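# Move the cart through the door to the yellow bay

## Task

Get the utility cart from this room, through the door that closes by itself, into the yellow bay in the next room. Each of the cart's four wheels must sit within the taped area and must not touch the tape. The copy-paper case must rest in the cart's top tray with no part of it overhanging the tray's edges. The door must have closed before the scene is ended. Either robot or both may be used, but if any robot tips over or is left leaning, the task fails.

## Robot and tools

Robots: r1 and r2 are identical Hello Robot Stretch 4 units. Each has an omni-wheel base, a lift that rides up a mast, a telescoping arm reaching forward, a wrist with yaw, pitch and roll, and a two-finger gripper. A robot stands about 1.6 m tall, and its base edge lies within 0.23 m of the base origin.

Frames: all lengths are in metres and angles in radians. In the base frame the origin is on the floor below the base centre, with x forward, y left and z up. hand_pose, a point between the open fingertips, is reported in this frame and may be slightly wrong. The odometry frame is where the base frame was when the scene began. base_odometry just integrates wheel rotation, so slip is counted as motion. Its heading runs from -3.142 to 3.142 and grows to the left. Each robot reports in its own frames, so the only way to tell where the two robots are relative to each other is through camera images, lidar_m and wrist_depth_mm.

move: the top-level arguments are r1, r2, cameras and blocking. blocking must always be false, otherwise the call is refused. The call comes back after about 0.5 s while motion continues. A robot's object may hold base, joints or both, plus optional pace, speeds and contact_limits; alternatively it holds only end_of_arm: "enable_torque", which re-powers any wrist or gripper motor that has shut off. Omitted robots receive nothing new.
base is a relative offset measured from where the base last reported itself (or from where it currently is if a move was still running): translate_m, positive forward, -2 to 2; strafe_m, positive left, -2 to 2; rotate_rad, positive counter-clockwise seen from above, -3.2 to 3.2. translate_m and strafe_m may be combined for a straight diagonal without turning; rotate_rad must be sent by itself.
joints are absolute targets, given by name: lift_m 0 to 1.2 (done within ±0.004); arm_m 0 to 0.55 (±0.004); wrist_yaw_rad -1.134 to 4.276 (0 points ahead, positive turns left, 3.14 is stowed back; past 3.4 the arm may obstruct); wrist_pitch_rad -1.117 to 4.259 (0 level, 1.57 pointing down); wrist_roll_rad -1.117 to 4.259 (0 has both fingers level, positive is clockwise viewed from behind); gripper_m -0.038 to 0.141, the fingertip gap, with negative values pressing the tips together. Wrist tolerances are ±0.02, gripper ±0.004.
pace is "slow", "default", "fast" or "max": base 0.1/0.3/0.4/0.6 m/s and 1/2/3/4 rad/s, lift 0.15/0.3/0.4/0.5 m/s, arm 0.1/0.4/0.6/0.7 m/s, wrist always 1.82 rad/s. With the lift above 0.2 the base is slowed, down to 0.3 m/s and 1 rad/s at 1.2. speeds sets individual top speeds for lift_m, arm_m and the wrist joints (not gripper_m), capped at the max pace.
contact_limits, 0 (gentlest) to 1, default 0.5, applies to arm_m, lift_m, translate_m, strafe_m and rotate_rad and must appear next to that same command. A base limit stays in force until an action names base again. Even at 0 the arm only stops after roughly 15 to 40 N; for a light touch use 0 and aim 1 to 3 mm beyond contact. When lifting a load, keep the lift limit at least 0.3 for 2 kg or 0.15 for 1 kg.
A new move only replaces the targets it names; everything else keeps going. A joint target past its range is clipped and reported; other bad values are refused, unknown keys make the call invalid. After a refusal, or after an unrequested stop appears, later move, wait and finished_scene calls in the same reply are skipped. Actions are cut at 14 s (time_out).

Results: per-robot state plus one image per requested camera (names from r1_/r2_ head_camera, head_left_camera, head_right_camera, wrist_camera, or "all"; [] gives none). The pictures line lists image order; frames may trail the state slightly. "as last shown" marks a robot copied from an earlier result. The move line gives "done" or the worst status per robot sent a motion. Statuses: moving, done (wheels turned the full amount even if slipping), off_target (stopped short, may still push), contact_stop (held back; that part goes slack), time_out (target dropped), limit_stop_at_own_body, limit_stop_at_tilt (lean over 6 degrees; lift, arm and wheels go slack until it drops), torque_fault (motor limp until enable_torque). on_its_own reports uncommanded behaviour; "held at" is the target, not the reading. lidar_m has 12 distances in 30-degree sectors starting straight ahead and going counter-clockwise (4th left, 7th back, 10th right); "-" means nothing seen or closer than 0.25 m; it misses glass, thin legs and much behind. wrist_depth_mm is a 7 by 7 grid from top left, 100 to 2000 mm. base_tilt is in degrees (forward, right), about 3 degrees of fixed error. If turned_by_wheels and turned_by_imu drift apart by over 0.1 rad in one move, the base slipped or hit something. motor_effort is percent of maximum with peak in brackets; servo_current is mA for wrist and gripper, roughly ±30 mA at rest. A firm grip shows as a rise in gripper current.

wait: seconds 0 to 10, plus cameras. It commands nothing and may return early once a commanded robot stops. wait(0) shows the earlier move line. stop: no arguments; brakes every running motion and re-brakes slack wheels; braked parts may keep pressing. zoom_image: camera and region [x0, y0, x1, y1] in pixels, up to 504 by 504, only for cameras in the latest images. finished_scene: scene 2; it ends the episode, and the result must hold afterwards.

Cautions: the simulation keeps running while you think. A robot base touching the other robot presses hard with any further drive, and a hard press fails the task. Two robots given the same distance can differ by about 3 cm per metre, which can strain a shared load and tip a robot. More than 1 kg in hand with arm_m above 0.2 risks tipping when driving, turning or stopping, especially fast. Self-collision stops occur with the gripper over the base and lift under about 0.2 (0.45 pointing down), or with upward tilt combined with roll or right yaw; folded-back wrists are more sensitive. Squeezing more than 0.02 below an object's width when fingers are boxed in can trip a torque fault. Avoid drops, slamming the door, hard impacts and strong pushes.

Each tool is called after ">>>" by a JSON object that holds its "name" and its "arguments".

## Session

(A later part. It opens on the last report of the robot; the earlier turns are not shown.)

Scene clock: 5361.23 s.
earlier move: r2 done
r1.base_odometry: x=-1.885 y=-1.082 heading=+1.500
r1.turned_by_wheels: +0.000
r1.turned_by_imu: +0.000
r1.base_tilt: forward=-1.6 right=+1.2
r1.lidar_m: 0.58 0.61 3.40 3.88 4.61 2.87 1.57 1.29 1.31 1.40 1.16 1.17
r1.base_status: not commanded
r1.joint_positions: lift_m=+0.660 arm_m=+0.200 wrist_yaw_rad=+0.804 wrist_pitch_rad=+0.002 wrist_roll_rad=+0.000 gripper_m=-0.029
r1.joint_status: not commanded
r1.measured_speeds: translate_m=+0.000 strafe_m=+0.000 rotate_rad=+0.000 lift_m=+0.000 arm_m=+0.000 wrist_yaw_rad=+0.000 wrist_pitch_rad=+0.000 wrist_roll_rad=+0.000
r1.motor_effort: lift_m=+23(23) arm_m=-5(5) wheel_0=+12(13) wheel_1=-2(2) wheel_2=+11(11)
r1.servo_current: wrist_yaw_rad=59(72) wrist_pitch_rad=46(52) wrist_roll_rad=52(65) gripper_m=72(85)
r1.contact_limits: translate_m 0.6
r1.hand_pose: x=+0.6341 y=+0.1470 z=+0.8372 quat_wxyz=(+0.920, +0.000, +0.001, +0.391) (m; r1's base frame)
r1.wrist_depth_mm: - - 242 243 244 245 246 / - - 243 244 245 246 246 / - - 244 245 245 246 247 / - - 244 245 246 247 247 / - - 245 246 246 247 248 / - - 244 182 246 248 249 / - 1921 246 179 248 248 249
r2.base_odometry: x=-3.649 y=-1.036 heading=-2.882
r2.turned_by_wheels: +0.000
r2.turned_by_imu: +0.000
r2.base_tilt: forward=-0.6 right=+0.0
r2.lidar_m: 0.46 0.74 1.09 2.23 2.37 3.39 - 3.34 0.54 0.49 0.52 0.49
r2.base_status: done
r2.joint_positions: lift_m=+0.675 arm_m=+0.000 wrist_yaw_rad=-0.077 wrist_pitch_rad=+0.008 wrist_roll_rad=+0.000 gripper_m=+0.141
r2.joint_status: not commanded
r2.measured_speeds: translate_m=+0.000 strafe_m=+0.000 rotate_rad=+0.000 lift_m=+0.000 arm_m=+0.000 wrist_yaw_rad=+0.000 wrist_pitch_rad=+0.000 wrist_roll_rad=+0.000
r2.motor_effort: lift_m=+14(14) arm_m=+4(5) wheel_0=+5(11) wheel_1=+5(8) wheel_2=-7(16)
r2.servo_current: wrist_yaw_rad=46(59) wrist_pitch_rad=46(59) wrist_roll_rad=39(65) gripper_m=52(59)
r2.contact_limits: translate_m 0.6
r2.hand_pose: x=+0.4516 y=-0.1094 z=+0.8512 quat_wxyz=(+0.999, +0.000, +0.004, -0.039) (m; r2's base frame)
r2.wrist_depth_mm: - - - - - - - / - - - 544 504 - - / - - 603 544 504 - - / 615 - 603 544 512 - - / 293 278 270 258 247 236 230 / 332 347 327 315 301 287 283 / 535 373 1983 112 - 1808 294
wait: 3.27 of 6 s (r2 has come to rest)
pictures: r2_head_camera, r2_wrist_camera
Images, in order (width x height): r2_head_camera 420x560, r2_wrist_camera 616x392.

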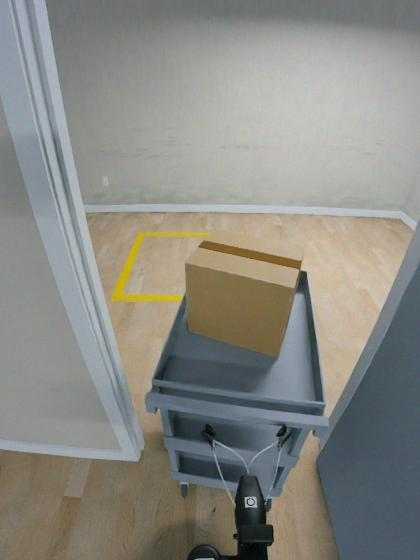

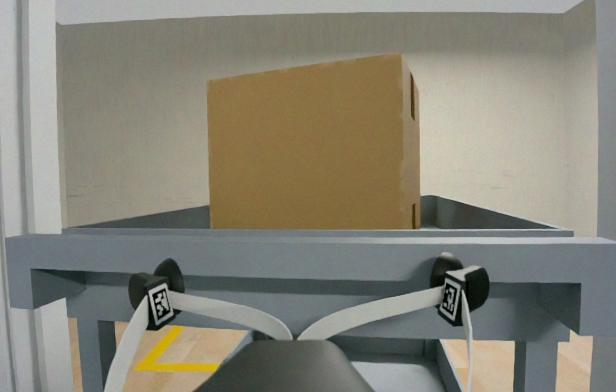

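>>> {"name": "move", "arguments": {"blocking": false, "cameras": [], "r2": {"base": {"translate_m": 0.2}, "pace": "slow", "contact_limits": {"translate_m": 0.6}}}}

>>> {"name": "wait", "arguments": {"seconds": 6, "cameras": ["r2_head_camera", "r2_wrist_camera"]}}

>>> {"name": "zoom_image", "arguments": {"camera": "r2_head_camera", "region": [80, 220, 380, 520]}}

Scene clock: 5380.07 s.
move: r2 moving
r1.base_odometry: x=-1.885 y=-1.082 heading=+1.500
r1.turned_by_wheels: +0.000
r1.turned_by_imu: +0.000
r1.base_tilt: forward=-1.6 right=+1.3
r1.lidar_m: 0.60 0.59 3.40 3.87 4.63 2.84 1.56 1.31 1.30 1.38 1.14 1.15
r1.base_status: not commanded
r1.joint_positions: lift_m=+0.660 arm_m=+0.200 wrist_yaw_rad=+0.804 wrist_pitch_rad=+0.002 wrist_roll_rad=+0.000 gripper_m=-0.029
r1.joint_status: not commanded
r1.measured_speeds: translate_m=+0.000 strafe_m=+0.000 rotate_rad=+0.000 lift_m=+0.000 arm_m=+0.000 wrist_yaw_rad=+0.000 wrist_pitch_rad=+0.000 wrist_roll_rad=+0.000
r1.motor_effort: lift_m=+23(23) arm_m=-5(5) wheel_0=+12(13) wheel_1=-2(2) wheel_2=+11(11)
r1.servo_current: wrist_yaw_rad=46(72) wrist_pitch_rad=39(46) wrist_roll_rad=46(65) gripper_m=65(78)
r1.contact_limits: translate_m 0.6
r1.hand_pose: x=+0.6341 y=+0.1470 z=+0.8372 quat_wxyz=(+0.920, +0.000, +0.001, +0.391) (m; r1's base frame)
r1.wrist_depth_mm: - - 243 244 244 245 245 / - - 243 244 244 246 246 / - - 244 244 245 246 246 / - - 244 245 246 247 247 / - - 245 246 246 248 248 / - - 245 182 247 248 248 / - 1921 246 179 248 248 249
r2.base_odometry: x=-3.662 y=-1.040 heading=-2.883
r2.turned_by_wheels: +0.000
r2.turned_by_imu: +0.000
r2.base_tilt: forward=-0.7 right=+0.0
r2.lidar_m: 0.46 0.75 1.04 2.22 2.36 3.41 - 3.36 0.51 0.49 0.53 0.47
r2.base_status: translate_m moving
r2.joint_positions: lift_m=+0.675 arm_m=+0.000 wrist_yaw_rad=-0.077 wrist_pitch_rad=+0.008 wrist_roll_rad=+0.000 gripper_m=+0.141
r2.joint_status: not commanded
r2.measured_speeds: translate_m=+0.050 strafe_m=+0.000 rotate_rad=-0.001 lift_m=+0.000 arm_m=+0.000 wrist_yaw_rad=+0.000 wrist_pitch_rad=+0.000 wrist_roll_rad=+0.000
r2.motor_effort: lift_m=+14(14) arm_m=+4(4) wheel_0=+6(9) wheel_1=+4(7) wheel_2=-14(15)
r2.servo_current: wrist_yaw_rad=52(59) wrist_pitch_rad=52(52) wrist_roll_rad=59(59) gripper_m=46(59)
r2.contact_limits: translate_m 0.6
r2.hand_pose: x=+0.4516 y=-0.1094 z=+0.8512 quat_wxyz=(+0.999, +0.000, +0.004, -0.039) (m; r2's base frame)
r2.wrist_depth_mm: - - - - - - - / - - - 544 504 - - / - - 597 544 504 - - / - - 603 549 517 - - / 293 278 266 257 246 235 234 / 332 347 325 315 301 289 277 / 517 1756 1863 112 - 1863 293
pictures: none
No camera images: "cameras" was empty.

Scene clock: 5382.83 s.
earlier move: r2 done
r1.base_odometry: x=-1.885 y=-1.082 heading=+1.500
r1.turned_by_wheels: +0.000
r1.turned_by_imu: +0.000
r1.base_tilt: forward=-1.6 right=+1.2
r1.lidar_m: 0.58 0.60 3.40 3.88 4.62 2.87 1.57 1.29 1.30 1.38 1.14 1.16
r1.base_status: not commanded
r1.joint_positions: lift_m=+0.660 arm_m=+0.200 wrist_yaw_rad=+0.804 wrist_pitch_rad=+0.002 wrist_roll_rad=+0.000 gripper_m=-0.029
r1.joint_status: not commanded
r1.measured_speeds: translate_m=+0.000 strafe_m=+0.000 rotate_rad=+0.000 lift_m=+0.000 arm_m=+0.000 wrist_yaw_rad=+0.000 wrist_pitch_rad=+0.000 wrist_roll_rad=+0.000
r1.motor_effort: lift_m=+23(23) arm_m=-5(5) wheel_0=+12(13) wheel_1=-2(2) wheel_2=+11(11)
r1.servo_current: wrist_yaw_rad=52(72) wrist_pitch_rad=46(52) wrist_roll_rad=65(65) gripper_m=72(78)
r1.contact_limits: translate_m 0.6
r1.hand_pose: x=+0.6341 y=+0.1470 z=+0.8372 quat_wxyz=(+0.920, +0.000, +0.001, +0.391) (m; r1's base frame)
r1.wrist_depth_mm: - - 243 243 243 245 246 / - - 243 244 244 246 246 / - - 244 245 245 245 247 / - - 243 245 246 247 247 / - - 246 246 246 248 247 / - - 245 182 246 248 248 / - 1921 246 179 247 249 248
r2.base_odometry: x=-3.843 y=-1.088 heading=-2.882
r2.turned_by_wheels: +0.000
r2.turned_by_imu: +0.001
r2.base_tilt: forward=-0.7 right=+0.1
r2.lidar_m: 0.48 0.59 0.77 2.21 2.36 3.43 - 3.46 0.51 0.49 0.54 0.47
r2.base_status: done
r2.joint_positions: lift_m=+0.675 arm_m=+0.000 wrist_yaw_rad=-0.078 wrist_pitch_rad=+0.008 wrist_roll_rad=+0.000 gripper_m=+0.141
r2.joint_status: not commanded
r2.measured_speeds: translate_m=+0.000 strafe_m=+0.000 rotate_rad=+0.000 lift_m=+0.000 arm_m=+0.000 wrist_yaw_rad=+0.000 wrist_pitch_rad=+0.000 wrist_roll_rad=+0.000
r2.motor_effort: lift_m=+14(14) arm_m=+4(4) wheel_0=+5(10) wheel_1=+4(7) wheel_2=-7(15)
r2.servo_current: wrist_yaw_rad=46(59) wrist_pitch_rad=52(59) wrist_roll_rad=39(65) gripper_m=52(59)
r2.contact_limits: translate_m 0.6
r2.hand_pose: x=+0.4516 y=-0.1095 z=+0.8512 quat_wxyz=(+0.999, +0.000, +0.004, -0.039) (m; r2's base frame)
r2.wrist_depth_mm: - - - - - - - / - - - 574 504 - - / - - - 569 512 - - / - - - 574 517 - - / - 310 289 267 252 233 225 / - 353 347 325 304 283 278 / - 1756 1921 112 - 1708 281
wait: 2.77 of 6 s (r2 has come to rest)
pictures: r2_head_camera, r2_wrist_camera
Images, in order (width x height): r2_head_camera 420x560, r2_wrist_camera 616x392.

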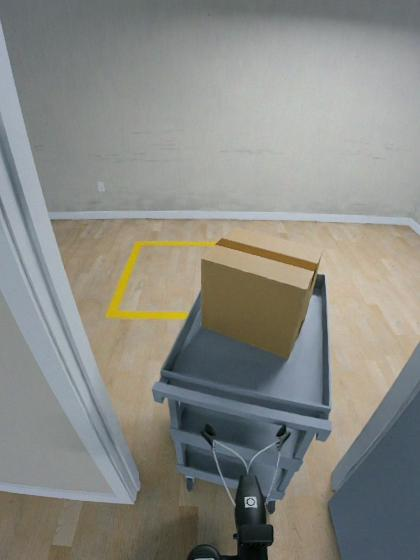

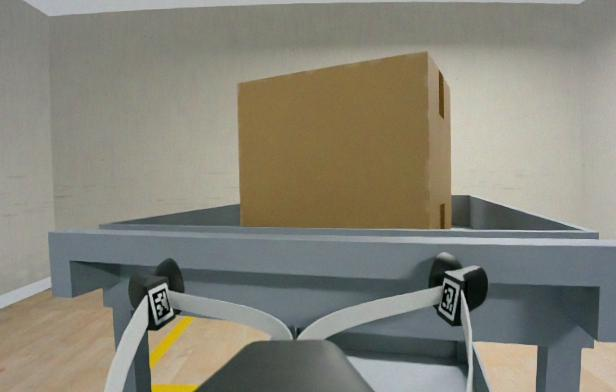

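Scaled by 1.680 from the camera's 420x560 image, which has a finer 1200x1600 frame.

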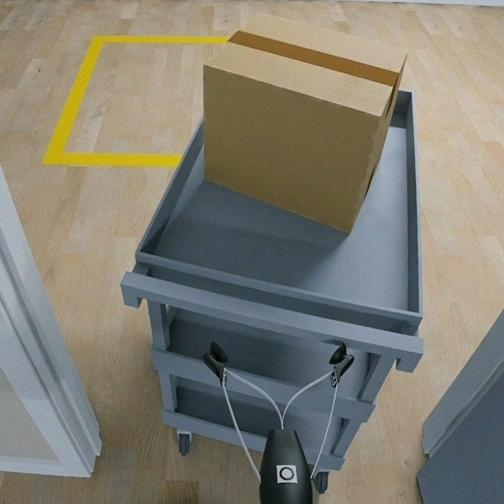

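>>> {"name": "move", "arguments": {"blocking": false, "cameras": [], "r2": {"base": {"translate_m": -0.04}, "pace": "slow"}}}

>>> {"name": "wait", "arguments": {"seconds": 3, "cameras": []}}

>>> {"name": "move", "arguments": {"blocking": false, "cameras": [], "r2": {"base": {"strafe_m": -0.10}, "pace": "slow"}}}

>>> {"name": "wait", "arguments": {"seconds": 4, "cameras": []}}

>>> {"name": "move", "arguments": {"blocking": false, "cameras": [], "r2": {"base": {"translate_m": 0.14}, "pace": "slow", "contact_limits": {"translate_m": 0.6}}}}

>>> {"name": "wait", "arguments": {"seconds": 4, "cameras": ["r2_head_camera", "r2_wrist_camera"]}}

>>> {"name": "zoom_image", "arguments": {"camera": "r2_head_camera", "region": [80, 220, 380, 520]}}

Scene clock: 5407.47 s.
move: r2 moving
r1.base_odometry: x=-1.885 y=-1.082 heading=+1.500
r1.turned_by_wheels: +0.000
r1.turned_by_imu: +0.000
r1.base_tilt: forward=-1.6 right=+1.3
r1.lidar_m: 0.58 0.59 3.41 3.91 4.60 2.81 1.56 1.30 1.32 1.40 1.17 1.14
r1.base_status: not commanded
r1.joint_positions: lift_m=+0.660 arm_m=+0.200 wrist_yaw_rad=+0.804 wrist_pitch_rad=+0.002 wrist_roll_rad=+0.000 gripper_m=-0.029
r1.joint_status: not commanded
r1.measured_speeds: translate_m=+0.000 strafe_m=+0.000 rotate_rad=+0.000 lift_m=+0.000 arm_m=+0.000 wrist_yaw_rad=+0.000 wrist_pitch_rad=+0.000 wrist_roll_rad=+0.000
r1.motor_effort: lift_m=+23(23) arm_m=-4(5) wheel_0=+13(13) wheel_1=-2(2) wheel_2=+11(11)
r1.servo_current: wrist_yaw_rad=52(65) wrist_pitch_rad=39(46) wrist_roll_rad=52(65) gripper_m=72(72)
r1.contact_limits: translate_m 0.6
r1.hand_pose: x=+0.6341 y=+0.1470 z=+0.8372 quat_wxyz=(+0.920, +0.000, +0.001, +0.391) (m; r1's base frame)
r1.wrist_depth_mm: - - 242 243 244 244 246 / - - 242 244 245 245 246 / - - 243 245 245 245 247 / - - 244 245 245 246 247 / - - 245 245 247 247 247 / - - 245 182 246 248 249 / - 1921 246 179 248 248 249
r2.base_odometry: x=-3.831 y=-1.084 heading=-2.882
r2.turned_by_wheels: +0.000
r2.turned_by_imu: +0.000
r2.base_tilt: forward=-0.7 right=+0.0
r2.lidar_m: 0.49 0.56 0.76 2.21 2.37 3.37 - 3.40 0.55 0.50 0.55 0.48
r2.base_status: translate_m moving
r2.joint_positions: lift_m=+0.675 arm_m=+0.000 wrist_yaw_rad=-0.078 wrist_pitch_rad=+0.008 wrist_roll_rad=+0.000 gripper_m=+0.141
r2.joint_status: not commanded
r2.measured_speeds: translate_m=-0.048 strafe_m=+0.000 rotate_rad=+0.002 lift_m=+0.000 arm_m=+0.000 wrist_yaw_rad=+0.000 wrist_pitch_rad=+0.000 wrist_roll_rad=+0.000
r2.motor_effort: lift_m=+14(14) arm_m=+4(4) wheel_0=-5(9) wheel_1=-5(7) wheel_2=+8(9)
r2.servo_current: wrist_yaw_rad=52(59) wrist_pitch_rad=52(59) wrist_roll_rad=39(65) gripper_m=46(52)
r2.hand_pose: x=+0.4516 y=-0.1095 z=+0.8512 quat_wxyz=(+0.999, +0.000, +0.004, -0.039) (m; r2's base frame)
r2.wrist_depth_mm: - - - - - - - / - - - 585 517 - - / - - - 574 521 - - / - - - 585 525 - - / - 329 301 279 259 243 233 / - 353 355 334 314 291 285 / 1983 1756 1983 112 - - 291
pictures: none
No camera images: "cameras" was empty.

Scene clock: 5408.53 s.
earlier move: r2 done
r1.base_odometry: x=-1.885 y=-1.082 heading=+1.500
r1.turned_by_wheels: +0.000
r1.turned_by_imu: +0.000
r1.base_tilt: forward=-1.6 right=+1.3
r1.lidar_m: 0.60 0.61 3.39 3.86 4.61 2.83 1.52 1.28 1.31 1.36 1.16 1.15
r1.base_status: not commanded
r1.joint_positions: lift_m=+0.660 arm_m=+0.200 wrist_yaw_rad=+0.804 wrist_pitch_rad=+0.002 wrist_roll_rad=+0.000 gripper_m=-0.029
r1.joint_status: not commanded
r1.measured_speeds: translate_m=+0.000 strafe_m=+0.000 rotate_rad=+0.000 lift_m=+0.000 arm_m=+0.000 wrist_yaw_rad=+0.000 wrist_pitch_rad=+0.000 wrist_roll_rad=+0.000
r1.motor_effort: lift_m=+23(23) arm_m=-4(5) wheel_0=+12(13) wheel_1=-2(2) wheel_2=+11(11)
r1.servo_current: wrist_yaw_rad=59(65) wrist_pitch_rad=52(52) wrist_roll_rad=52(65) gripper_m=65(78)
r1.contact_limits: translate_m 0.6
r1.hand_pose: x=+0.6341 y=+0.1470 z=+0.8372 quat_wxyz=(+0.920, +0.000, +0.001, +0.391) (m; r1's base frame)
r1.wrist_depth_mm: - - 243 243 244 245 245 / - - 242 244 244 246 246 / - - 243 245 245 246 246 / - - 244 245 246 246 247 / - - 245 245 246 247 248 / - - 244 182 247 247 249 / - 1921 246 179 247 248 249
r2.base_odometry: x=-3.804 y=-1.077 heading=-2.882
r2.turned_by_wheels: +0.000
r2.turned_by_imu: +0.000
r2.base_tilt: forward=-0.7 right=+0.1
r2.lidar_m: 0.51 0.60 0.83 2.22 2.33 3.39 - 3.36 0.52 0.50 0.53 0.51
r2.base_status: done
r2.joint_positions: lift_m=+0.675 arm_m=+0.000 wrist_yaw_rad=-0.078 wrist_pitch_rad=+0.008 wrist_roll_rad=+0.000 gripper_m=+0.141
r2.joint_status: not commanded
r2.measured_speeds: translate_m=+0.000 strafe_m=+0.000 rotate_rad=+0.000 lift_m=+0.000 arm_m=+0.000 wrist_yaw_rad=+0.000 wrist_pitch_rad=+0.000 wrist_roll_rad=+0.000
r2.motor_effort: lift_m=+14(14) arm_m=+4(4) wheel_0=-3(10) wheel_1=-3(7) wheel_2=+6(10)
r2.servo_current: wrist_yaw_rad=46(59) wrist_pitch_rad=46(59) wrist_roll_rad=39(65) gripper_m=59(59)
r2.hand_pose: x=+0.4516 y=-0.1095 z=+0.8512 quat_wxyz=(+0.999, +0.000, +0.004, -0.039) (m; r2's base frame)
r2.wrist_depth_mm: - - - - - - - / - - - 634 549 - - / - - - 609 549 - - / - - - 609 554 - - / - 355 334 317 291 268 254 / - 215 389 364 338 317 309 / 1983 449 - 112 - 1756 1618
wait: 1.07 of 3 s (r2 has come to rest)
pictures: none
No camera images: "cameras" was empty.

Scene clock: 5409.03 s.
move: r2 moving
r1.base_odometry: x=-1.885 y=-1.082 heading=+1.500
r1.turned_by_wheels: +0.000
r1.turned_by_imu: +0.000
r1.base_tilt: forward=-1.6 right=+1.2
r1.lidar_m: 0.58 0.58 3.38 3.89 4.61 2.86 1.58 1.31 1.31 1.36 1.18 1.15
r1.base_status: not commanded
r1.joint_positions: lift_m=+0.660 arm_m=+0.200 wrist_yaw_rad=+0.804 wrist_pitch_rad=+0.002 wrist_roll_rad=+0.000 gripper_m=-0.029
r1.joint_status: not commanded
r1.measured_speeds: translate_m=+0.000 strafe_m=+0.000 rotate_rad=+0.000 lift_m=+0.000 arm_m=+0.000 wrist_yaw_rad=+0.000 wrist_pitch_rad=+0.000 wrist_roll_rad=+0.000
r1.motor_effort: lift_m=+23(23) arm_m=-4(5) wheel_0=+13(13) wheel_1=-1(2) wheel_2=+11(11)
r1.servo_current: wrist_yaw_rad=65(65) wrist_pitch_rad=52(52) wrist_roll_rad=46(52) gripper_m=72(78)
r1.contact_limits: translate_m 0.6
r1.hand_pose: x=+0.6341 y=+0.1470 z=+0.8372 quat_wxyz=(+0.920, +0.000, +0.001, +0.391) (m; r1's base frame)
r1.wrist_depth_mm: - - 243 243 245 244 246 / - - 243 244 245 246 246 / - - 244 246 245 247 246 / - - 244 245 246 246 247 / - - 245 246 246 247 248 / - - 245 182 247 248 248 / - 1921 246 179 247 248 249
r2.base_odometry: x=-3.808 y=-1.064 heading=-2.882
r2.turned_by_wheels: +0.000
r2.turned_by_imu: +0.000
r2.base_tilt: forward=-0.6 right=+0.0
r2.lidar_m: 0.51 0.61 0.81 2.23 2.40 3.41 - 3.33 0.53 0.48 0.51 0.47
r2.base_status: strafe_m moving
r2.joint_positions: lift_m=+0.675 arm_m=+0.000 wrist_yaw_rad=-0.078 wrist_pitch_rad=+0.008 wrist_roll_rad=+0.000 gripper_m=+0.141
r2.joint_status: not commanded
r2.measured_speeds: translate_m=+0.000 strafe_m=-0.057 rotate_rad=+0.001 lift_m=+0.000 arm_m=+0.000 wrist_yaw_rad=+0.000 wrist_pitch_rad=+0.000 wrist_roll_rad=+0.000
r2.motor_effort: lift_m=+14(14) arm_m=+4(4) wheel_0=+9(10) wheel_1=-8(10) wheel_2=+0(4)
r2.servo_current: wrist_yaw_rad=39(52) wrist_pitch_rad=52(52) wrist_roll_rad=52(52) gripper_m=52(59)
r2.hand_pose: x=+0.4516 y=-0.1095 z=+0.8512 quat_wxyz=(+0.999, +0.000, +0.004, -0.039) (m; r2's base frame)
r2.wrist_depth_mm: - - - - - - - / - - - 615 549 - - / - - - 597 549 - - / - - - 609 549 - - / - 351 332 309 286 266 253 / - 430 382 357 336 314 252 / 1921 1808 1983 112 - 1756 1756
pictures: none
No camera images: "cameras" was empty.

Scene clock: 5410.67 s.
earlier move: r2 done
r1.base_odometry: x=-1.885 y=-1.082 heading=+1.500
r1.turned_by_wheels: +0.000
r1.turned_by_imu: +0.000
r1.base_tilt: forward=-1.5 right=+1.2
r1.lidar_m: 0.60 0.62 3.36 3.88 4.59 2.82 1.54 1.30 1.33 1.39 1.16 1.13
r1.base_status: not commanded
r1.joint_positions: lift_m=+0.660 arm_m=+0.200 wrist_yaw_rad=+0.804 wrist_pitch_rad=+0.002 wrist_roll_rad=+0.000 gripper_m=-0.029
r1.joint_status: not commanded
r1.measured_speeds: translate_m=+0.000 strafe_m=+0.000 rotate_rad=+0.000 lift_m=+0.000 arm_m=+0.000 wrist_yaw_rad=+0.000 wrist_pitch_rad=+0.000 wrist_roll_rad=+0.000
r1.motor_effort: lift_m=+23(23) arm_m=-5(5) wheel_0=+12(13) wheel_1=-2(2) wheel_2=+11(11)
r1.servo_current: wrist_yaw_rad=65(65) wrist_pitch_rad=46(52) wrist_roll_rad=33(72) gripper_m=78(78)
r1.contact_limits: translate_m 0.6
r1.hand_pose: x=+0.6341 y=+0.1470 z=+0.8372 quat_wxyz=(+0.920, +0.000, +0.001, +0.391) (m; r1's base frame)
r1.wrist_depth_mm: - - 242 244 244 246 245 / - - 242 244 245 246 246 / - - 244 245 246 246 247 / - - 244 245 245 246 247 / - - 244 246 246 247 248 / - - 245 182 247 248 248 / - 1921 246 179 247 248 249
r2.base_odometry: x=-3.830 y=-0.981 heading=-2.882
r2.turned_by_wheels: +0.000
r2.turned_by_imu: +0.000
r2.base_tilt: forward=-0.6 right=+0.1
r2.lidar_m: 0.48 0.56 0.80 2.33 2.44 3.52 - 3.66 0.42 0.41 0.42 0.49
r2.base_status: done
r2.joint_positions: lift_m=+0.675 arm_m=+0.000 wrist_yaw_rad=-0.078 wrist_pitch_rad=+0.008 wrist_roll_rad=+0.000 gripper_m=+0.141
r2.joint_status: not commanded
r2.measured_speeds: translate_m=+0.000 strafe_m=+0.000 rotate_rad=+0.000 lift_m=+0.000 arm_m=+0.000 wrist_yaw_rad=+0.000 wrist_pitch_rad=+0.000 wrist_roll_rad=+0.000
r2.motor_effort: lift_m=+14(14) arm_m=+4(4) wheel_0=+3(10) wheel_1=-5(10) wheel_2=+0(4)
r2.servo_current: wrist_yaw_rad=46(59) wrist_pitch_rad=52(59) wrist_roll_rad=39(65) gripper_m=52(59)
r2.hand_pose: x=+0.4516 y=-0.1095 z=+0.8512 quat_wxyz=(+0.999, +0.000, +0.004, -0.039) (m; r2's base frame)
r2.wrist_depth_mm: - - - - - - - / - - - 559 - - - / - - 634 554 - - - / - - 634 559 668 - - / 351 320 298 277 257 - - / 449 216 347 330 314 304 - / 449 1863 1921 112 315 1708 1808
wait: 1.63 of 4 s (r2 has come to rest)
pictures: none
No camera images: "cameras" was empty.

Scene clock: 5411.17 s.
move: r2 moving
r1.base_odometry: x=-1.885 y=-1.082 heading=+1.500
r1.turned_by_wheels: +0.000
r1.turned_by_imu: +0.000
r1.base_tilt: forward=-1.6 right=+1.3
r1.lidar_m: 0.58 0.61 3.40 3.88 4.61 2.82 1.56 1.31 1.33 1.38 1.16 1.15
r1.base_status: not commanded
r1.joint_positions: lift_m=+0.660 arm_m=+0.200 wrist_yaw_rad=+0.804 wrist_pitch_rad=+0.002 wrist_roll_rad=+0.000 gripper_m=-0.029
r1.joint_status: not commanded
r1.measured_speeds: translate_m=+0.000 strafe_m=+0.000 rotate_rad=+0.000 lift_m=+0.000 arm_m=+0.000 wrist_yaw_rad=+0.000 wrist_pitch_rad=+0.000 wrist_roll_rad=+0.000
r1.motor_effort: lift_m=+23(23) arm_m=-4(5) wheel_0=+12(13) wheel_1=-2(2) wheel_2=+11(11)
r1.servo_current: wrist_yaw_rad=52(65) wrist_pitch_rad=39(46) wrist_roll_rad=52(65) gripper_m=72(78)
r1.contact_limits: translate_m 0.6
r1.hand_pose: x=+0.6341 y=+0.1470 z=+0.8372 quat_wxyz=(+0.920, +0.000, +0.001, +0.391) (m; r1's base frame)
r1.wrist_depth_mm: - - 242 243 244 245 245 / - - 243 244 245 246 247 / - - 243 245 245 246 246 / - - 245 245 246 246 247 / - - 245 246 246 247 248 / - - 245 182 247 248 248 / - 1983 247 179 247 248 248
r2.base_odometry: x=-3.841 y=-0.984 heading=-2.882
r2.turned_by_wheels: +0.000
r2.turned_by_imu: +0.000
r2.base_tilt: forward=-0.7 right=+0.1
r2.lidar_m: 0.47 0.58 0.80 2.32 2.45 3.52 - 3.67 0.42 0.40 0.44 0.46
r2.base_status: translate_m moving
r2.joint_positions: lift_m=+0.675 arm_m=+0.000 wrist_yaw_rad=-0.078 wrist_pitch_rad=+0.008 wrist_roll_rad=+0.000 gripper_m=+0.141
r2.joint_status: not commanded
r2.measured_speeds: translate_m=+0.049 strafe_m=+0.000 rotate_rad=+0.001 lift_m=+0.000 arm_m=+0.000 wrist_yaw_rad=+0.000 wrist_pitch_rad=+0.000 wrist_roll_rad=+0.000
r2.motor_effort: lift_m=+14(14) arm_m=+4(4) wheel_0=+8(10) wheel_1=+6(6) wheel_2=-13(13)
r2.servo_current: wrist_yaw_rad=46(52) wrist_pitch_rad=52(52) wrist_roll_rad=46(52) gripper_m=52(59)
r2.contact_limits: translate_m 0.6
r2.hand_pose: x=+0.4516 y=-0.1095 z=+0.8512 quat_wxyz=(+0.999, +0.000, +0.004, -0.039) (m; r2's base frame)
r2.wrist_depth_mm: - - - - - - - / - - - 539 - - - / - - 609 544 - - - / - - 621 549 654 - - / 349 306 287 264 252 - - / 424 379 340 327 304 208 - / 1863 1863 1983 112 - 1708 1808
pictures: none
No camera images: "cameras" was empty.

Scene clock: 5413.37 s.
earlier move: r2 done
r1.base_odometry: x=-1.885 y=-1.082 heading=+1.500
r1.turned_by_wheels: +0.000
r1.turned_by_imu: +0.000
r1.base_tilt: forward=-1.6 right=+1.3
r1.lidar_m: 0.57 0.59 3.36 3.89 4.62 2.82 1.59 1.30 1.30 1.40 1.14 1.14
r1.base_status: not commanded
r1.joint_positions: lift_m=+0.660 arm_m=+0.200 wrist_yaw_rad=+0.804 wrist_pitch_rad=+0.002 wrist_roll_rad=+0.000 gripper_m=-0.029
r1.joint_status: not commanded
r1.measured_speeds: translate_m=+0.000 strafe_m=+0.000 rotate_rad=+0.000 lift_m=+0.000 arm_m=+0.000 wrist_yaw_rad=+0.000 wrist_pitch_rad=+0.000 wrist_roll_rad=+0.000
r1.motor_effort: lift_m=+23(23) arm_m=-5(5) wheel_0=+12(13) wheel_1=-2(2) wheel_2=+11(11)
r1.servo_current: wrist_yaw_rad=26(78) wrist_pitch_rad=39(52) wrist_roll_rad=59(65) gripper_m=65(78)
r1.contact_limits: translate_m 0.6
r1.hand_pose: x=+0.6341 y=+0.1470 z=+0.8372 quat_wxyz=(+0.920, +0.000, +0.001, +0.391) (m; r1's base frame)
r1.wrist_depth_mm: - - 243 245 245 245 245 / - - 243 244 245 246 246 / - - 244 244 245 246 246 / - - 245 244 246 247 246 / - - 245 246 246 248 248 / - - 245 182 247 248 248 / - 1921 246 179 247 248 249
r2.base_odometry: x=-3.965 y=-1.017 heading=-2.882
r2.turned_by_wheels: +0.000
r2.turned_by_imu: +0.000
r2.base_tilt: forward=-0.7 right=+0.0
r2.lidar_m: 0.47 0.55 0.56 2.05 2.43 3.55 - 0.59 0.44 0.41 0.45 0.44
r2.base_status: done
r2.joint_positions: lift_m=+0.675 arm_m=+0.000 wrist_yaw_rad=-0.078 wrist_pitch_rad=+0.008 wrist_roll_rad=+0.000 gripper_m=+0.141
r2.joint_status: not commanded
r2.measured_speeds: translate_m=+0.000 strafe_m=+0.000 rotate_rad=+0.000 lift_m=+0.000 arm_m=+0.000 wrist_yaw_rad=+0.000 wrist_pitch_rad=+0.000 wrist_roll_rad=+0.000
r2.motor_effort: lift_m=+14(14) arm_m=+4(4) wheel_0=+5(12) wheel_1=+4(7) wheel_2=-8(15)
r2.servo_current: wrist_yaw_rad=46(65) wrist_pitch_rad=52(59) wrist_roll_rad=33(65) gripper_m=46(59)
r2.contact_limits: translate_m 0.6
r2.hand_pose: x=+0.4515 y=-0.1097 z=+0.8512 quat_wxyz=(+0.999, +0.000, +0.004, -0.039) (m; r2's base frame)
r2.wrist_depth_mm: - - - - - - - / - - - 564 676 - - / - - 634 554 603 - - / - - 647 559 549 - - / 351 319 294 268 253 233 - / - 216 347 330 304 229 - / 1808 1708 1863 112 - 304 1863
wait: 2.20 of 4 s (r2 has come to rest)
pictures: r2_head_camera, r2_wrist_camera
Images, in order (width x height): r2_head_camera 420x560, r2_wrist_camera 616x392.

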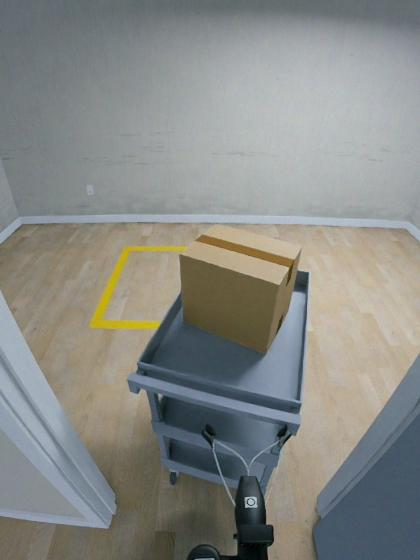

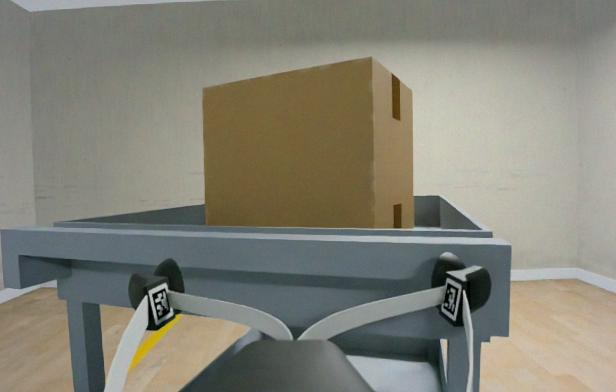

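Scaled by 1.680 from the camera's 420x560 image, which has a finer 1200x1600 frame.

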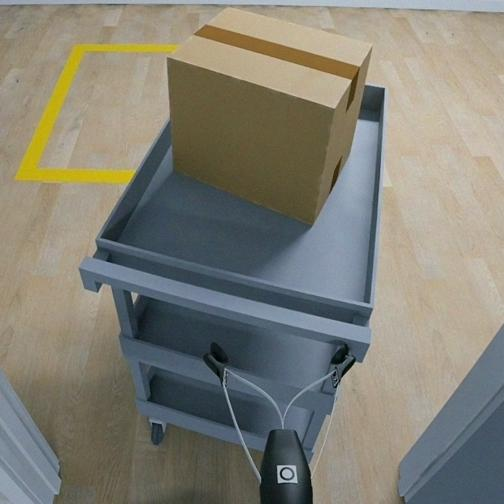

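>>> {"name": "move", "arguments": {"blocking": false, "cameras": [], "r2": {"base": {"translate_m": -0.025}, "pace": "slow"}}}

>>> {"name": "wait", "arguments": {"seconds": 3, "cameras": []}}

>>> {"name": "move", "arguments": {"blocking": false, "cameras": [], "r2": {"base": {"strafe_m": -0.04}, "pace": "slow"}}}

>>> {"name": "wait", "arguments": {"seconds": 4, "cameras": []}}

>>> {"name": "move", "arguments": {"blocking": false, "cameras": [], "r2": {"base": {"translate_m": 0.2}, "pace": "slow", "contact_limits": {"translate_m": 0.6}}}}

>>> {"name": "wait", "arguments": {"seconds": 5, "cameras": ["r2_head_camera", "r2_wrist_camera"]}}

>>> {"name": "zoom_image", "arguments": {"camera": "r2_head_camera", "region": [80, 220, 380, 520]}}

Scene clock: 5443.63 s.
move: r2 moving
r1.base_odometry: x=-1.885 y=-1.082 heading=+1.500
r1.turned_by_wheels: +0.000
r1.turned_by_imu: +0.000
r1.base_tilt: forward=-1.6 right=+1.2
r1.lidar_m: 0.58 0.60 3.40 3.92 4.58 2.83 1.54 1.32 1.32 1.39 1.15 1.14
r1.base_status: not commanded
r1.joint_positions: lift_m=+0.660 arm_m=+0.200 wrist_yaw_rad=+0.804 wrist_pitch_rad=+0.002 wrist_roll_rad=+0.000 gripper_m=-0.029
r1.joint_status: not commanded
r1.measured_speeds: translate_m=+0.000 strafe_m=+0.000 rotate_rad=+0.000 lift_m=+0.000 arm_m=+0.000 wrist_yaw_rad=+0.000 wrist_pitch_rad=+0.000 wrist_roll_rad=+0.000
r1.motor_effort: lift_m=+23(23) arm_m=-5(5) wheel_0=+12(13) wheel_1=-2(2) wheel_2=+11(11)
r1.servo_current: wrist_yaw_rad=52(65) wrist_pitch_rad=46(52) wrist_roll_rad=46(59) gripper_m=78(78)
r1.contact_limits: translate_m 0.6
r1.hand_pose: x=+0.6341 y=+0.1470 z=+0.8372 quat_wxyz=(+0.920, +0.000, +0.001, +0.391) (m; r1's base frame)
r1.wrist_depth_mm: - - 243 243 244 245 245 / - - 243 243 245 245 246 / - - 244 245 245 245 246 / - - 244 245 246 246 247 / - - 245 246 246 247 248 / - - 245 182 247 247 249 / - 1921 246 179 247 248 249
r2.base_odometry: x=-3.953 y=-1.014 heading=-2.883
r2.turned_by_wheels: +0.000
r2.turned_by_imu: +0.000
r2.base_tilt: forward=-0.7 right=+0.1
r2.lidar_m: 0.49 0.55 0.60 2.12 2.47 3.47 - 0.63 0.44 0.40 0.39 0.47
r2.base_status: translate_m moving
r2.joint_positions: lift_m=+0.675 arm_m=+0.000 wrist_yaw_rad=-0.078 wrist_pitch_rad=+0.008 wrist_roll_rad=+0.000 gripper_m=+0.141
r2.joint_status: not commanded
r2.measured_speeds: translate_m=-0.049 strafe_m=+0.000 rotate_rad=+0.000 lift_m=+0.000 arm_m=+0.000 wrist_yaw_rad=+0.000 wrist_pitch_rad=+0.000 wrist_roll_rad=+0.000
r2.motor_effort: lift_m=+14(14) arm_m=+4(4) wheel_0=-6(7) wheel_1=-8(8) wheel_2=+9(9)
r2.servo_current: wrist_yaw_rad=52(59) wrist_pitch_rad=52(59) wrist_roll_rad=46(52) gripper_m=46(59)
r2.hand_pose: x=+0.4516 y=-0.1096 z=+0.8512 quat_wxyz=(+0.999, +0.000, +0.004, -0.039) (m; r2's base frame)
r2.wrist_depth_mm: - - - - - - - / - - - 569 603 - - / - - 661 574 603 - - / - - 647 574 539 - - / 364 338 307 282 259 245 - / - 215 362 336 315 202 - / 1808 1708 1863 112 - 312 1863
pictures: none
No camera images: "cameras" was empty.

Scene clock: 5444.43 s.
earlier move: r2 done
r1.base_odometry: x=-1.885 y=-1.082 heading=+1.500
r1.turned_by_wheels: +0.000
r1.turned_by_imu: +0.000
r1.base_tilt: forward=-1.6 right=+1.2
r1.lidar_m: 0.59 0.60 3.40 3.92 4.59 2.87 1.51 1.31 1.31 1.37 1.17 1.17
r1.base_status: not commanded
r1.joint_positions: lift_m=+0.660 arm_m=+0.200 wrist_yaw_rad=+0.804 wrist_pitch_rad=+0.002 wrist_roll_rad=+0.000 gripper_m=-0.029
r1.joint_status: not commanded
r1.measured_speeds: translate_m=+0.000 strafe_m=+0.000 rotate_rad=+0.000 lift_m=+0.000 arm_m=+0.000 wrist_yaw_rad=+0.000 wrist_pitch_rad=+0.000 wrist_roll_rad=+0.000
r1.motor_effort: lift_m=+23(23) arm_m=-5(5) wheel_0=+12(13) wheel_1=-2(2) wheel_2=+11(11)
r1.servo_current: wrist_yaw_rad=59(65) wrist_pitch_rad=39(52) wrist_roll_rad=52(59) gripper_m=72(78)
r1.contact_limits: translate_m 0.6
r1.hand_pose: x=+0.6341 y=+0.1470 z=+0.8372 quat_wxyz=(+0.920, +0.000, +0.001, +0.391) (m; r1's base frame)
r1.wrist_depth_mm: - - 243 244 244 245 245 / - - 243 244 245 246 246 / - - 243 244 246 246 247 / - - 245 245 246 246 247 / - - 245 246 246 247 248 / - - 245 182 246 248 248 / - 1921 246 179 248 249 249
r2.base_odometry: x=-3.941 y=-1.010 heading=-2.882
r2.turned_by_wheels: +0.000
r2.turned_by_imu: +0.000
r2.base_tilt: forward=-0.7 right=+0.1
r2.lidar_m: 0.50 0.56 0.63 2.16 2.45 3.51 - 0.62 0.43 0.40 0.43 0.48
r2.base_status: done
r2.joint_positions: lift_m=+0.675 arm_m=+0.000 wrist_yaw_rad=-0.078 wrist_pitch_rad=+0.008 wrist_roll_rad=+0.000 gripper_m=+0.141
r2.joint_status: not commanded
r2.measured_speeds: translate_m=+0.000 strafe_m=+0.000 rotate_rad=+0.000 lift_m=+0.000 arm_m=+0.000 wrist_yaw_rad=+0.000 wrist_pitch_rad=+0.000 wrist_roll_rad=+0.000
r2.motor_effort: lift_m=+14(14) arm_m=+4(4) wheel_0=-4(8) wheel_1=-4(8) wheel_2=+6(9)
r2.servo_current: wrist_yaw_rad=46(59) wrist_pitch_rad=52(59) wrist_roll_rad=39(59) gripper_m=52(59)
r2.hand_pose: x=+0.4516 y=-0.1096 z=+0.8512 quat_wxyz=(+0.999, +0.000, +0.004, -0.039) (m; r2's base frame)
r2.wrist_depth_mm: - - - - - - - / - - - 580 - - - / - - 668 585 621 - - / - - 668 585 574 - - / 384 345 325 297 277 257 - / - 215 375 349 329 254 - / 1983 1756 1808 112 - 329 1863
wait: 0.80 of 3 s (r2 has come to rest)
pictures: none
No camera images: "cameras" was empty.

Scene clock: 5444.93 s.
move: r2 moving
r1.base_odometry: x=-1.885 y=-1.082 heading=+1.500
r1.turned_by_wheels: +0.000
r1.turned_by_imu: +0.000
r1.base_tilt: forward=-1.6 right=+1.3
r1.lidar_m: 0.59 0.60 3.38 3.90 4.60 2.85 1.58 1.31 1.30 1.39 1.16 1.14
r1.base_status: not commanded
r1.joint_positions: lift_m=+0.660 arm_m=+0.200 wrist_yaw_rad=+0.804 wrist_pitch_rad=+0.002 wrist_roll_rad=+0.000 gripper_m=-0.029
r1.joint_status: not commanded
r1.measured_speeds: translate_m=+0.000 strafe_m=+0.000 rotate_rad=+0.000 lift_m=+0.000 arm_m=+0.000 wrist_yaw_rad=+0.000 wrist_pitch_rad=+0.000 wrist_roll_rad=+0.000
r1.motor_effort: lift_m=+23(23) arm_m=-4(5) wheel_0=+12(13) wheel_1=-2(2) wheel_2=+11(11)
r1.servo_current: wrist_yaw_rad=39(65) wrist_pitch_rad=33(39) wrist_roll_rad=39(59) gripper_m=72(78)
r1.contact_limits: translate_m 0.6
r1.hand_pose: x=+0.6341 y=+0.1470 z=+0.8372 quat_wxyz=(+0.920, +0.000, +0.001, +0.391) (m; r1's base frame)
r1.wrist_depth_mm: - - 243 244 245 244 245 / - - 243 244 244 246 247 / - - 243 245 245 246 247 / - - 244 246 246 246 247 / - - 245 246 247 247 248 / - - 245 182 247 247 248 / - 1983 245 179 247 249 249
r2.base_odometry: x=-3.944 y=-0.997 heading=-2.882
r2.turned_by_wheels: +0.000
r2.turned_by_imu: +0.000
r2.base_tilt: forward=-0.7 right=+0.1
r2.lidar_m: 0.50 0.56 0.62 2.15 2.48 3.54 - 0.59 0.42 0.40 0.42 0.52
r2.base_status: strafe_m moving
r2.joint_positions: lift_m=+0.675 arm_m=+0.000 wrist_yaw_rad=-0.078 wrist_pitch_rad=+0.008 wrist_roll_rad=+0.000 gripper_m=+0.141
r2.joint_status: not commanded
r2.measured_speeds: translate_m=+0.000 strafe_m=-0.055 rotate_rad=+0.001 lift_m=+0.000 arm_m=+0.000 wrist_yaw_rad=+0.000 wrist_pitch_rad=+0.000 wrist_roll_rad=+0.000
r2.motor_effort: lift_m=+14(14) arm_m=+4(4) wheel_0=+9(9) wheel_1=-7(8) wheel_2=+0(4)
r2.servo_current: wrist_yaw_rad=52(59) wrist_pitch_rad=52(52) wrist_roll_rad=39(59) gripper_m=59(59)
r2.hand_pose: x=+0.4516 y=-0.1096 z=+0.8512 quat_wxyz=(+0.999, +0.000, +0.004, -0.039) (m; r2's base frame)
r2.wrist_depth_mm: - - - - - - - / - - - 580 - - - / - - 661 564 603 - - / - - 661 580 603 - - / 382 342 334 296 272 310 - / - 215 368 345 325 312 - / 1863 1708 1983 112 - 1708 1808
pictures: none
No camera images: "cameras" was empty.

Scene clock: 5445.90 s.
earlier move: r2 done
r1.base_odometry: x=-1.885 y=-1.082 heading=+1.500
r1.turned_by_wheels: +0.000
r1.turned_by_imu: +0.000
r1.base_tilt: forward=-1.6 right=+1.2
r1.lidar_m: 0.59 0.62 3.41 3.89 4.62 2.84 1.57 1.30 1.33 1.39 1.16 1.14
r1.base_status: not commanded
r1.joint_positions: lift_m=+0.660 arm_m=+0.200 wrist_yaw_rad=+0.804 wrist_pitch_rad=+0.002 wrist_roll_rad=+0.000 gripper_m=-0.029
r1.joint_status: not commanded
r1.measured_speeds: translate_m=+0.000 strafe_m=+0.000 rotate_rad=+0.000 lift_m=+0.000 arm_m=+0.000 wrist_yaw_rad=+0.000 wrist_pitch_rad=+0.000 wrist_roll_rad=+0.000
r1.motor_effort: lift_m=+23(23) arm_m=-5(5) wheel_0=+13(13) wheel_1=-2(2) wheel_2=+11(11)
r1.servo_current: wrist_yaw_rad=39(65) wrist_pitch_rad=39(46) wrist_roll_rad=46(59) gripper_m=65(78)
r1.contact_limits: translate_m 0.6
r1.hand_pose: x=+0.6341 y=+0.1470 z=+0.8372 quat_wxyz=(+0.920, +0.000, +0.001, +0.391) (m; r1's base frame)
r1.wrist_depth_mm: - - 243 243 244 245 245 / - - 243 244 245 245 246 / - - 244 245 245 246 247 / - - 244 245 246 247 247 / - - 245 245 246 247 248 / - - 245 183 247 248 248 / - 1921 246 179 248 248 249
r2.base_odometry: x=-3.951 y=-0.972 heading=-2.882
r2.turned_by_wheels: +0.000
r2.turned_by_imu: +0.000
r2.base_tilt: forward=-0.7 right=+0.0
r2.lidar_m: 0.49 0.58 0.63 2.12 2.53 3.58 - 0.54 0.37 0.36 0.41 0.52
r2.base_status: done
r2.joint_positions: lift_m=+0.675 arm_m=+0.000 wrist_yaw_rad=-0.078 wrist_pitch_rad=+0.008 wrist_roll_rad=+0.000 gripper_m=+0.141
r2.joint_status: not commanded
r2.measured_speeds: translate_m=+0.000 strafe_m=+0.000 rotate_rad=+0.000 lift_m=+0.000 arm_m=+0.000 wrist_yaw_rad=+0.000 wrist_pitch_rad=+0.000 wrist_roll_rad=+0.000
r2.motor_effort: lift_m=+14(14) arm_m=+4(4) wheel_0=+5(9) wheel_1=-4(8) wheel_2=+0(4)
r2.servo_current: wrist_yaw_rad=52(59) wrist_pitch_rad=46(59) wrist_roll_rad=46(59) gripper_m=46(59)
r2.hand_pose: x=+0.4516 y=-0.1096 z=+0.8512 quat_wxyz=(+0.999, +0.000, +0.004, -0.039) (m; r2's base frame)
r2.wrist_depth_mm: - - - - - - - / - - - 569 - - - / - - 647 559 - - - / - - 647 559 683 - - / 368 340 306 283 260 - - / 462 215 359 338 310 - - / 1708 1863 1983 112 - 1808 1863
wait: 0.97 of 4 s (r2 has come to rest)
pictures: none
No camera images: "cameras" was empty.

Scene clock: 5446.40 s.
move: r2 moving
r1.base_odometry: x=-1.885 y=-1.082 heading=+1.500
r1.turned_by_wheels: +0.000
r1.turned_by_imu: +0.000
r1.base_tilt: forward=-1.6 right=+1.2
r1.lidar_m: 0.57 0.59 3.39 3.91 4.62 2.82 1.56 1.31 1.32 1.37 1.17 1.16
r1.base_status: not commanded
r1.joint_positions: lift_m=+0.660 arm_m=+0.200 wrist_yaw_rad=+0.804 wrist_pitch_rad=+0.002 wrist_roll_rad=+0.000 gripper_m=-0.029
r1.joint_status: not commanded
r1.measured_speeds: translate_m=+0.000 strafe_m=+0.000 rotate_rad=+0.000 lift_m=+0.000 arm_m=+0.000 wrist_yaw_rad=+0.000 wrist_pitch_rad=+0.000 wrist_roll_rad=+0.000
r1.motor_effort: lift_m=+23(23) arm_m=-4(5) wheel_0=+12(13) wheel_1=-2(2) wheel_2=+11(11)
r1.servo_current: wrist_yaw_rad=46(65) wrist_pitch_rad=46(52) wrist_roll_rad=39(59) gripper_m=72(78)
r1.contact_limits: translate_m 0.6
r1.hand_pose: x=+0.6341 y=+0.1470 z=+0.8372 quat_wxyz=(+0.920, +0.000, +0.001, +0.391) (m; r1's base frame)
r1.wrist_depth_mm: - - 242 244 244 245 245 / - - 243 244 244 245 246 / - - 244 245 245 247 247 / - - 244 245 246 246 247 / - - 245 245 246 247 248 / - - 245 182 247 248 249 / - 1921 245 179 247 248 248
r2.base_odometry: x=-3.963 y=-0.975 heading=-2.882
r2.turned_by_wheels: +0.000
r2.turned_by_imu: +0.000
r2.base_tilt: forward=-0.7 right=+0.0
r2.lidar_m: 0.47 0.59 0.59 2.06 2.50 3.58 - 0.54 0.39 0.37 0.39 0.49
r2.base_status: translate_m moving
r2.joint_positions: lift_m=+0.675 arm_m=+0.000 wrist_yaw_rad=-0.078 wrist_pitch_rad=+0.008 wrist_roll_rad=+0.000 gripper_m=+0.141
r2.joint_status: not commanded
r2.measured_speeds: translate_m=+0.049 strafe_m=-0.001 rotate_rad=+0.000 lift_m=+0.000 arm_m=+0.000 wrist_yaw_rad=+0.000 wrist_pitch_rad=+0.000 wrist_roll_rad=+0.000
r2.motor_effort: lift_m=+14(14) arm_m=+4(4) wheel_0=+7(8) wheel_1=+5(7) wheel_2=-10(11)
r2.servo_current: wrist_yaw_rad=46(59) wrist_pitch_rad=52(59) wrist_roll_rad=46(52) gripper_m=46(59)
r2.contact_limits: translate_m 0.6
r2.hand_pose: x=+0.4516 y=-0.1096 z=+0.8512 quat_wxyz=(+0.999, +0.000, +0.004, -0.039) (m; r2's base frame)
r2.wrist_depth_mm: - - - - - - - / - - - 554 - - - / - - 634 549 - - - / - - 634 554 654 - - / 351 322 294 270 252 - - / - 394 345 327 247 241 - / 459 1863 1983 112 - 1863 1863
pictures: none
No camera images: "cameras" was empty.

Scene clock: 5449.17 s.
earlier move: r2 done
r1.base_odometry: x=-1.885 y=-1.082 heading=+1.500
r1.turned_by_wheels: +0.000
r1.turned_by_imu: +0.000
r1.base_tilt: forward=-1.5 right=+1.2
r1.lidar_m: 0.60 0.60 3.39 3.89 4.60 2.83 1.57 1.31 1.30 1.37 1.16 1.16
r1.base_status: not commanded
r1.joint_positions: lift_m=+0.660 arm_m=+0.200 wrist_yaw_rad=+0.804 wrist_pitch_rad=+0.002 wrist_roll_rad=+0.000 gripper_m=-0.029
r1.joint_status: not commanded
r1.measured_speeds: translate_m=+0.000 strafe_m=+0.000 rotate_rad=+0.000 lift_m=+0.000 arm_m=+0.000 wrist_yaw_rad=+0.000 wrist_pitch_rad=+0.000 wrist_roll_rad=+0.000
r1.motor_effort: lift_m=+23(23) arm_m=-5(5) wheel_0=+12(13) wheel_1=-1(2) wheel_2=+11(11)
r1.servo_current: wrist_yaw_rad=46(72) wrist_pitch_rad=46(52) wrist_roll_rad=46(72) gripper_m=72(78)
r1.contact_limits: translate_m 0.6
r1.hand_pose: x=+0.6341 y=+0.1470 z=+0.8372 quat_wxyz=(+0.920, +0.000, +0.001, +0.391) (m; r1's base frame)
r1.wrist_depth_mm: - - 242 243 244 245 245 / - - 243 244 245 246 246 / - - 244 244 245 246 246 / - - 244 245 246 247 248 / - - 245 245 247 246 248 / - - 245 182 247 249 248 / - 1921 246 179 248 248 248
r2.base_odometry: x=-4.144 y=-1.023 heading=-2.882
r2.turned_by_wheels: +0.000
r2.turned_by_imu: +0.000
r2.base_tilt: forward=-0.7 right=+0.0
r2.lidar_m: 0.46 0.56 0.46 1.18 2.47 3.52 - 0.54 0.39 0.38 0.41 0.46
r2.base_status: done
r2.joint_positions: lift_m=+0.675 arm_m=+0.000 wrist_yaw_rad=-0.080 wrist_pitch_rad=+0.008 wrist_roll_rad=+0.000 gripper_m=+0.141
r2.joint_status: not commanded
r2.measured_speeds: translate_m=+0.000 strafe_m=+0.000 rotate_rad=+0.000 lift_m=+0.000 arm_m=+0.000 wrist_yaw_rad=+0.000 wrist_pitch_rad=+0.000 wrist_roll_rad=+0.000
r2.motor_effort: lift_m=+14(14) arm_m=+4(5) wheel_0=+3(9) wheel_1=+5(7) wheel_2=-7(19)
r2.servo_current: wrist_yaw_rad=52(78) wrist_pitch_rad=52(59) wrist_roll_rad=59(59) gripper_m=52(59)
r2.contact_limits: translate_m 0.6
r2.hand_pose: x=+0.4514 y=-0.1102 z=+0.8512 quat_wxyz=(+0.999, +0.000, +0.004, -0.040) (m; r2's base frame)
r2.wrist_depth_mm: - - - - - - - / - - 627 484 591 - - / - - 585 488 585 - - / - - 597 496 591 - - / 312 263 233 223 236 - - / 427 217 221 196 187 207 - / 439 1863 1921 112 226 1808 1921
wait: 2.77 of 5 s (r2 has come to rest)
pictures: r2_head_camera, r2_wrist_camera
Images, in order (width x height): r2_head_camera 420x560, r2_wrist_camera 616x392.

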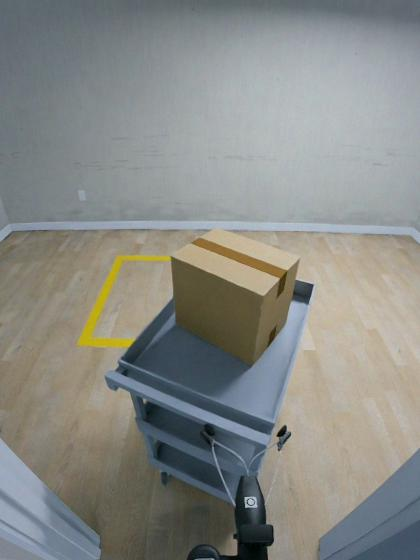

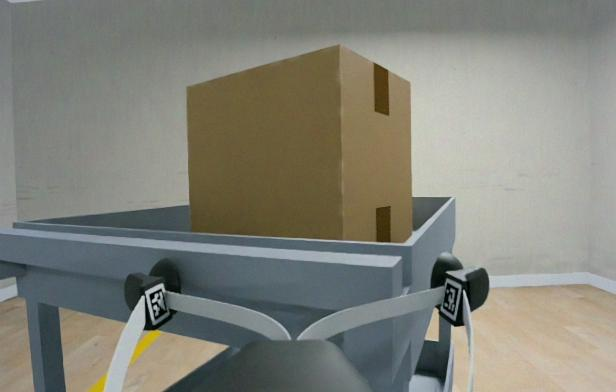

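Scaled by 1.680 from the camera's 420x560 image, which has a finer 1200x1600 frame.

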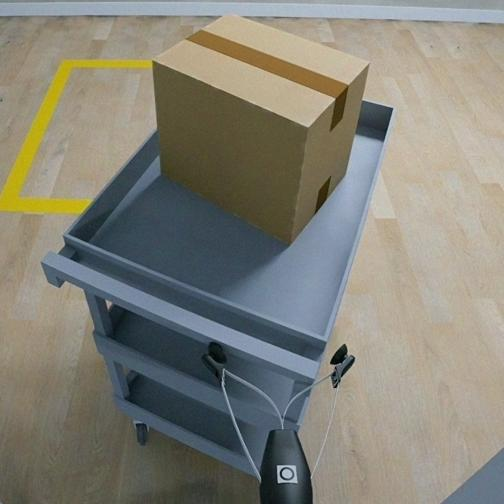

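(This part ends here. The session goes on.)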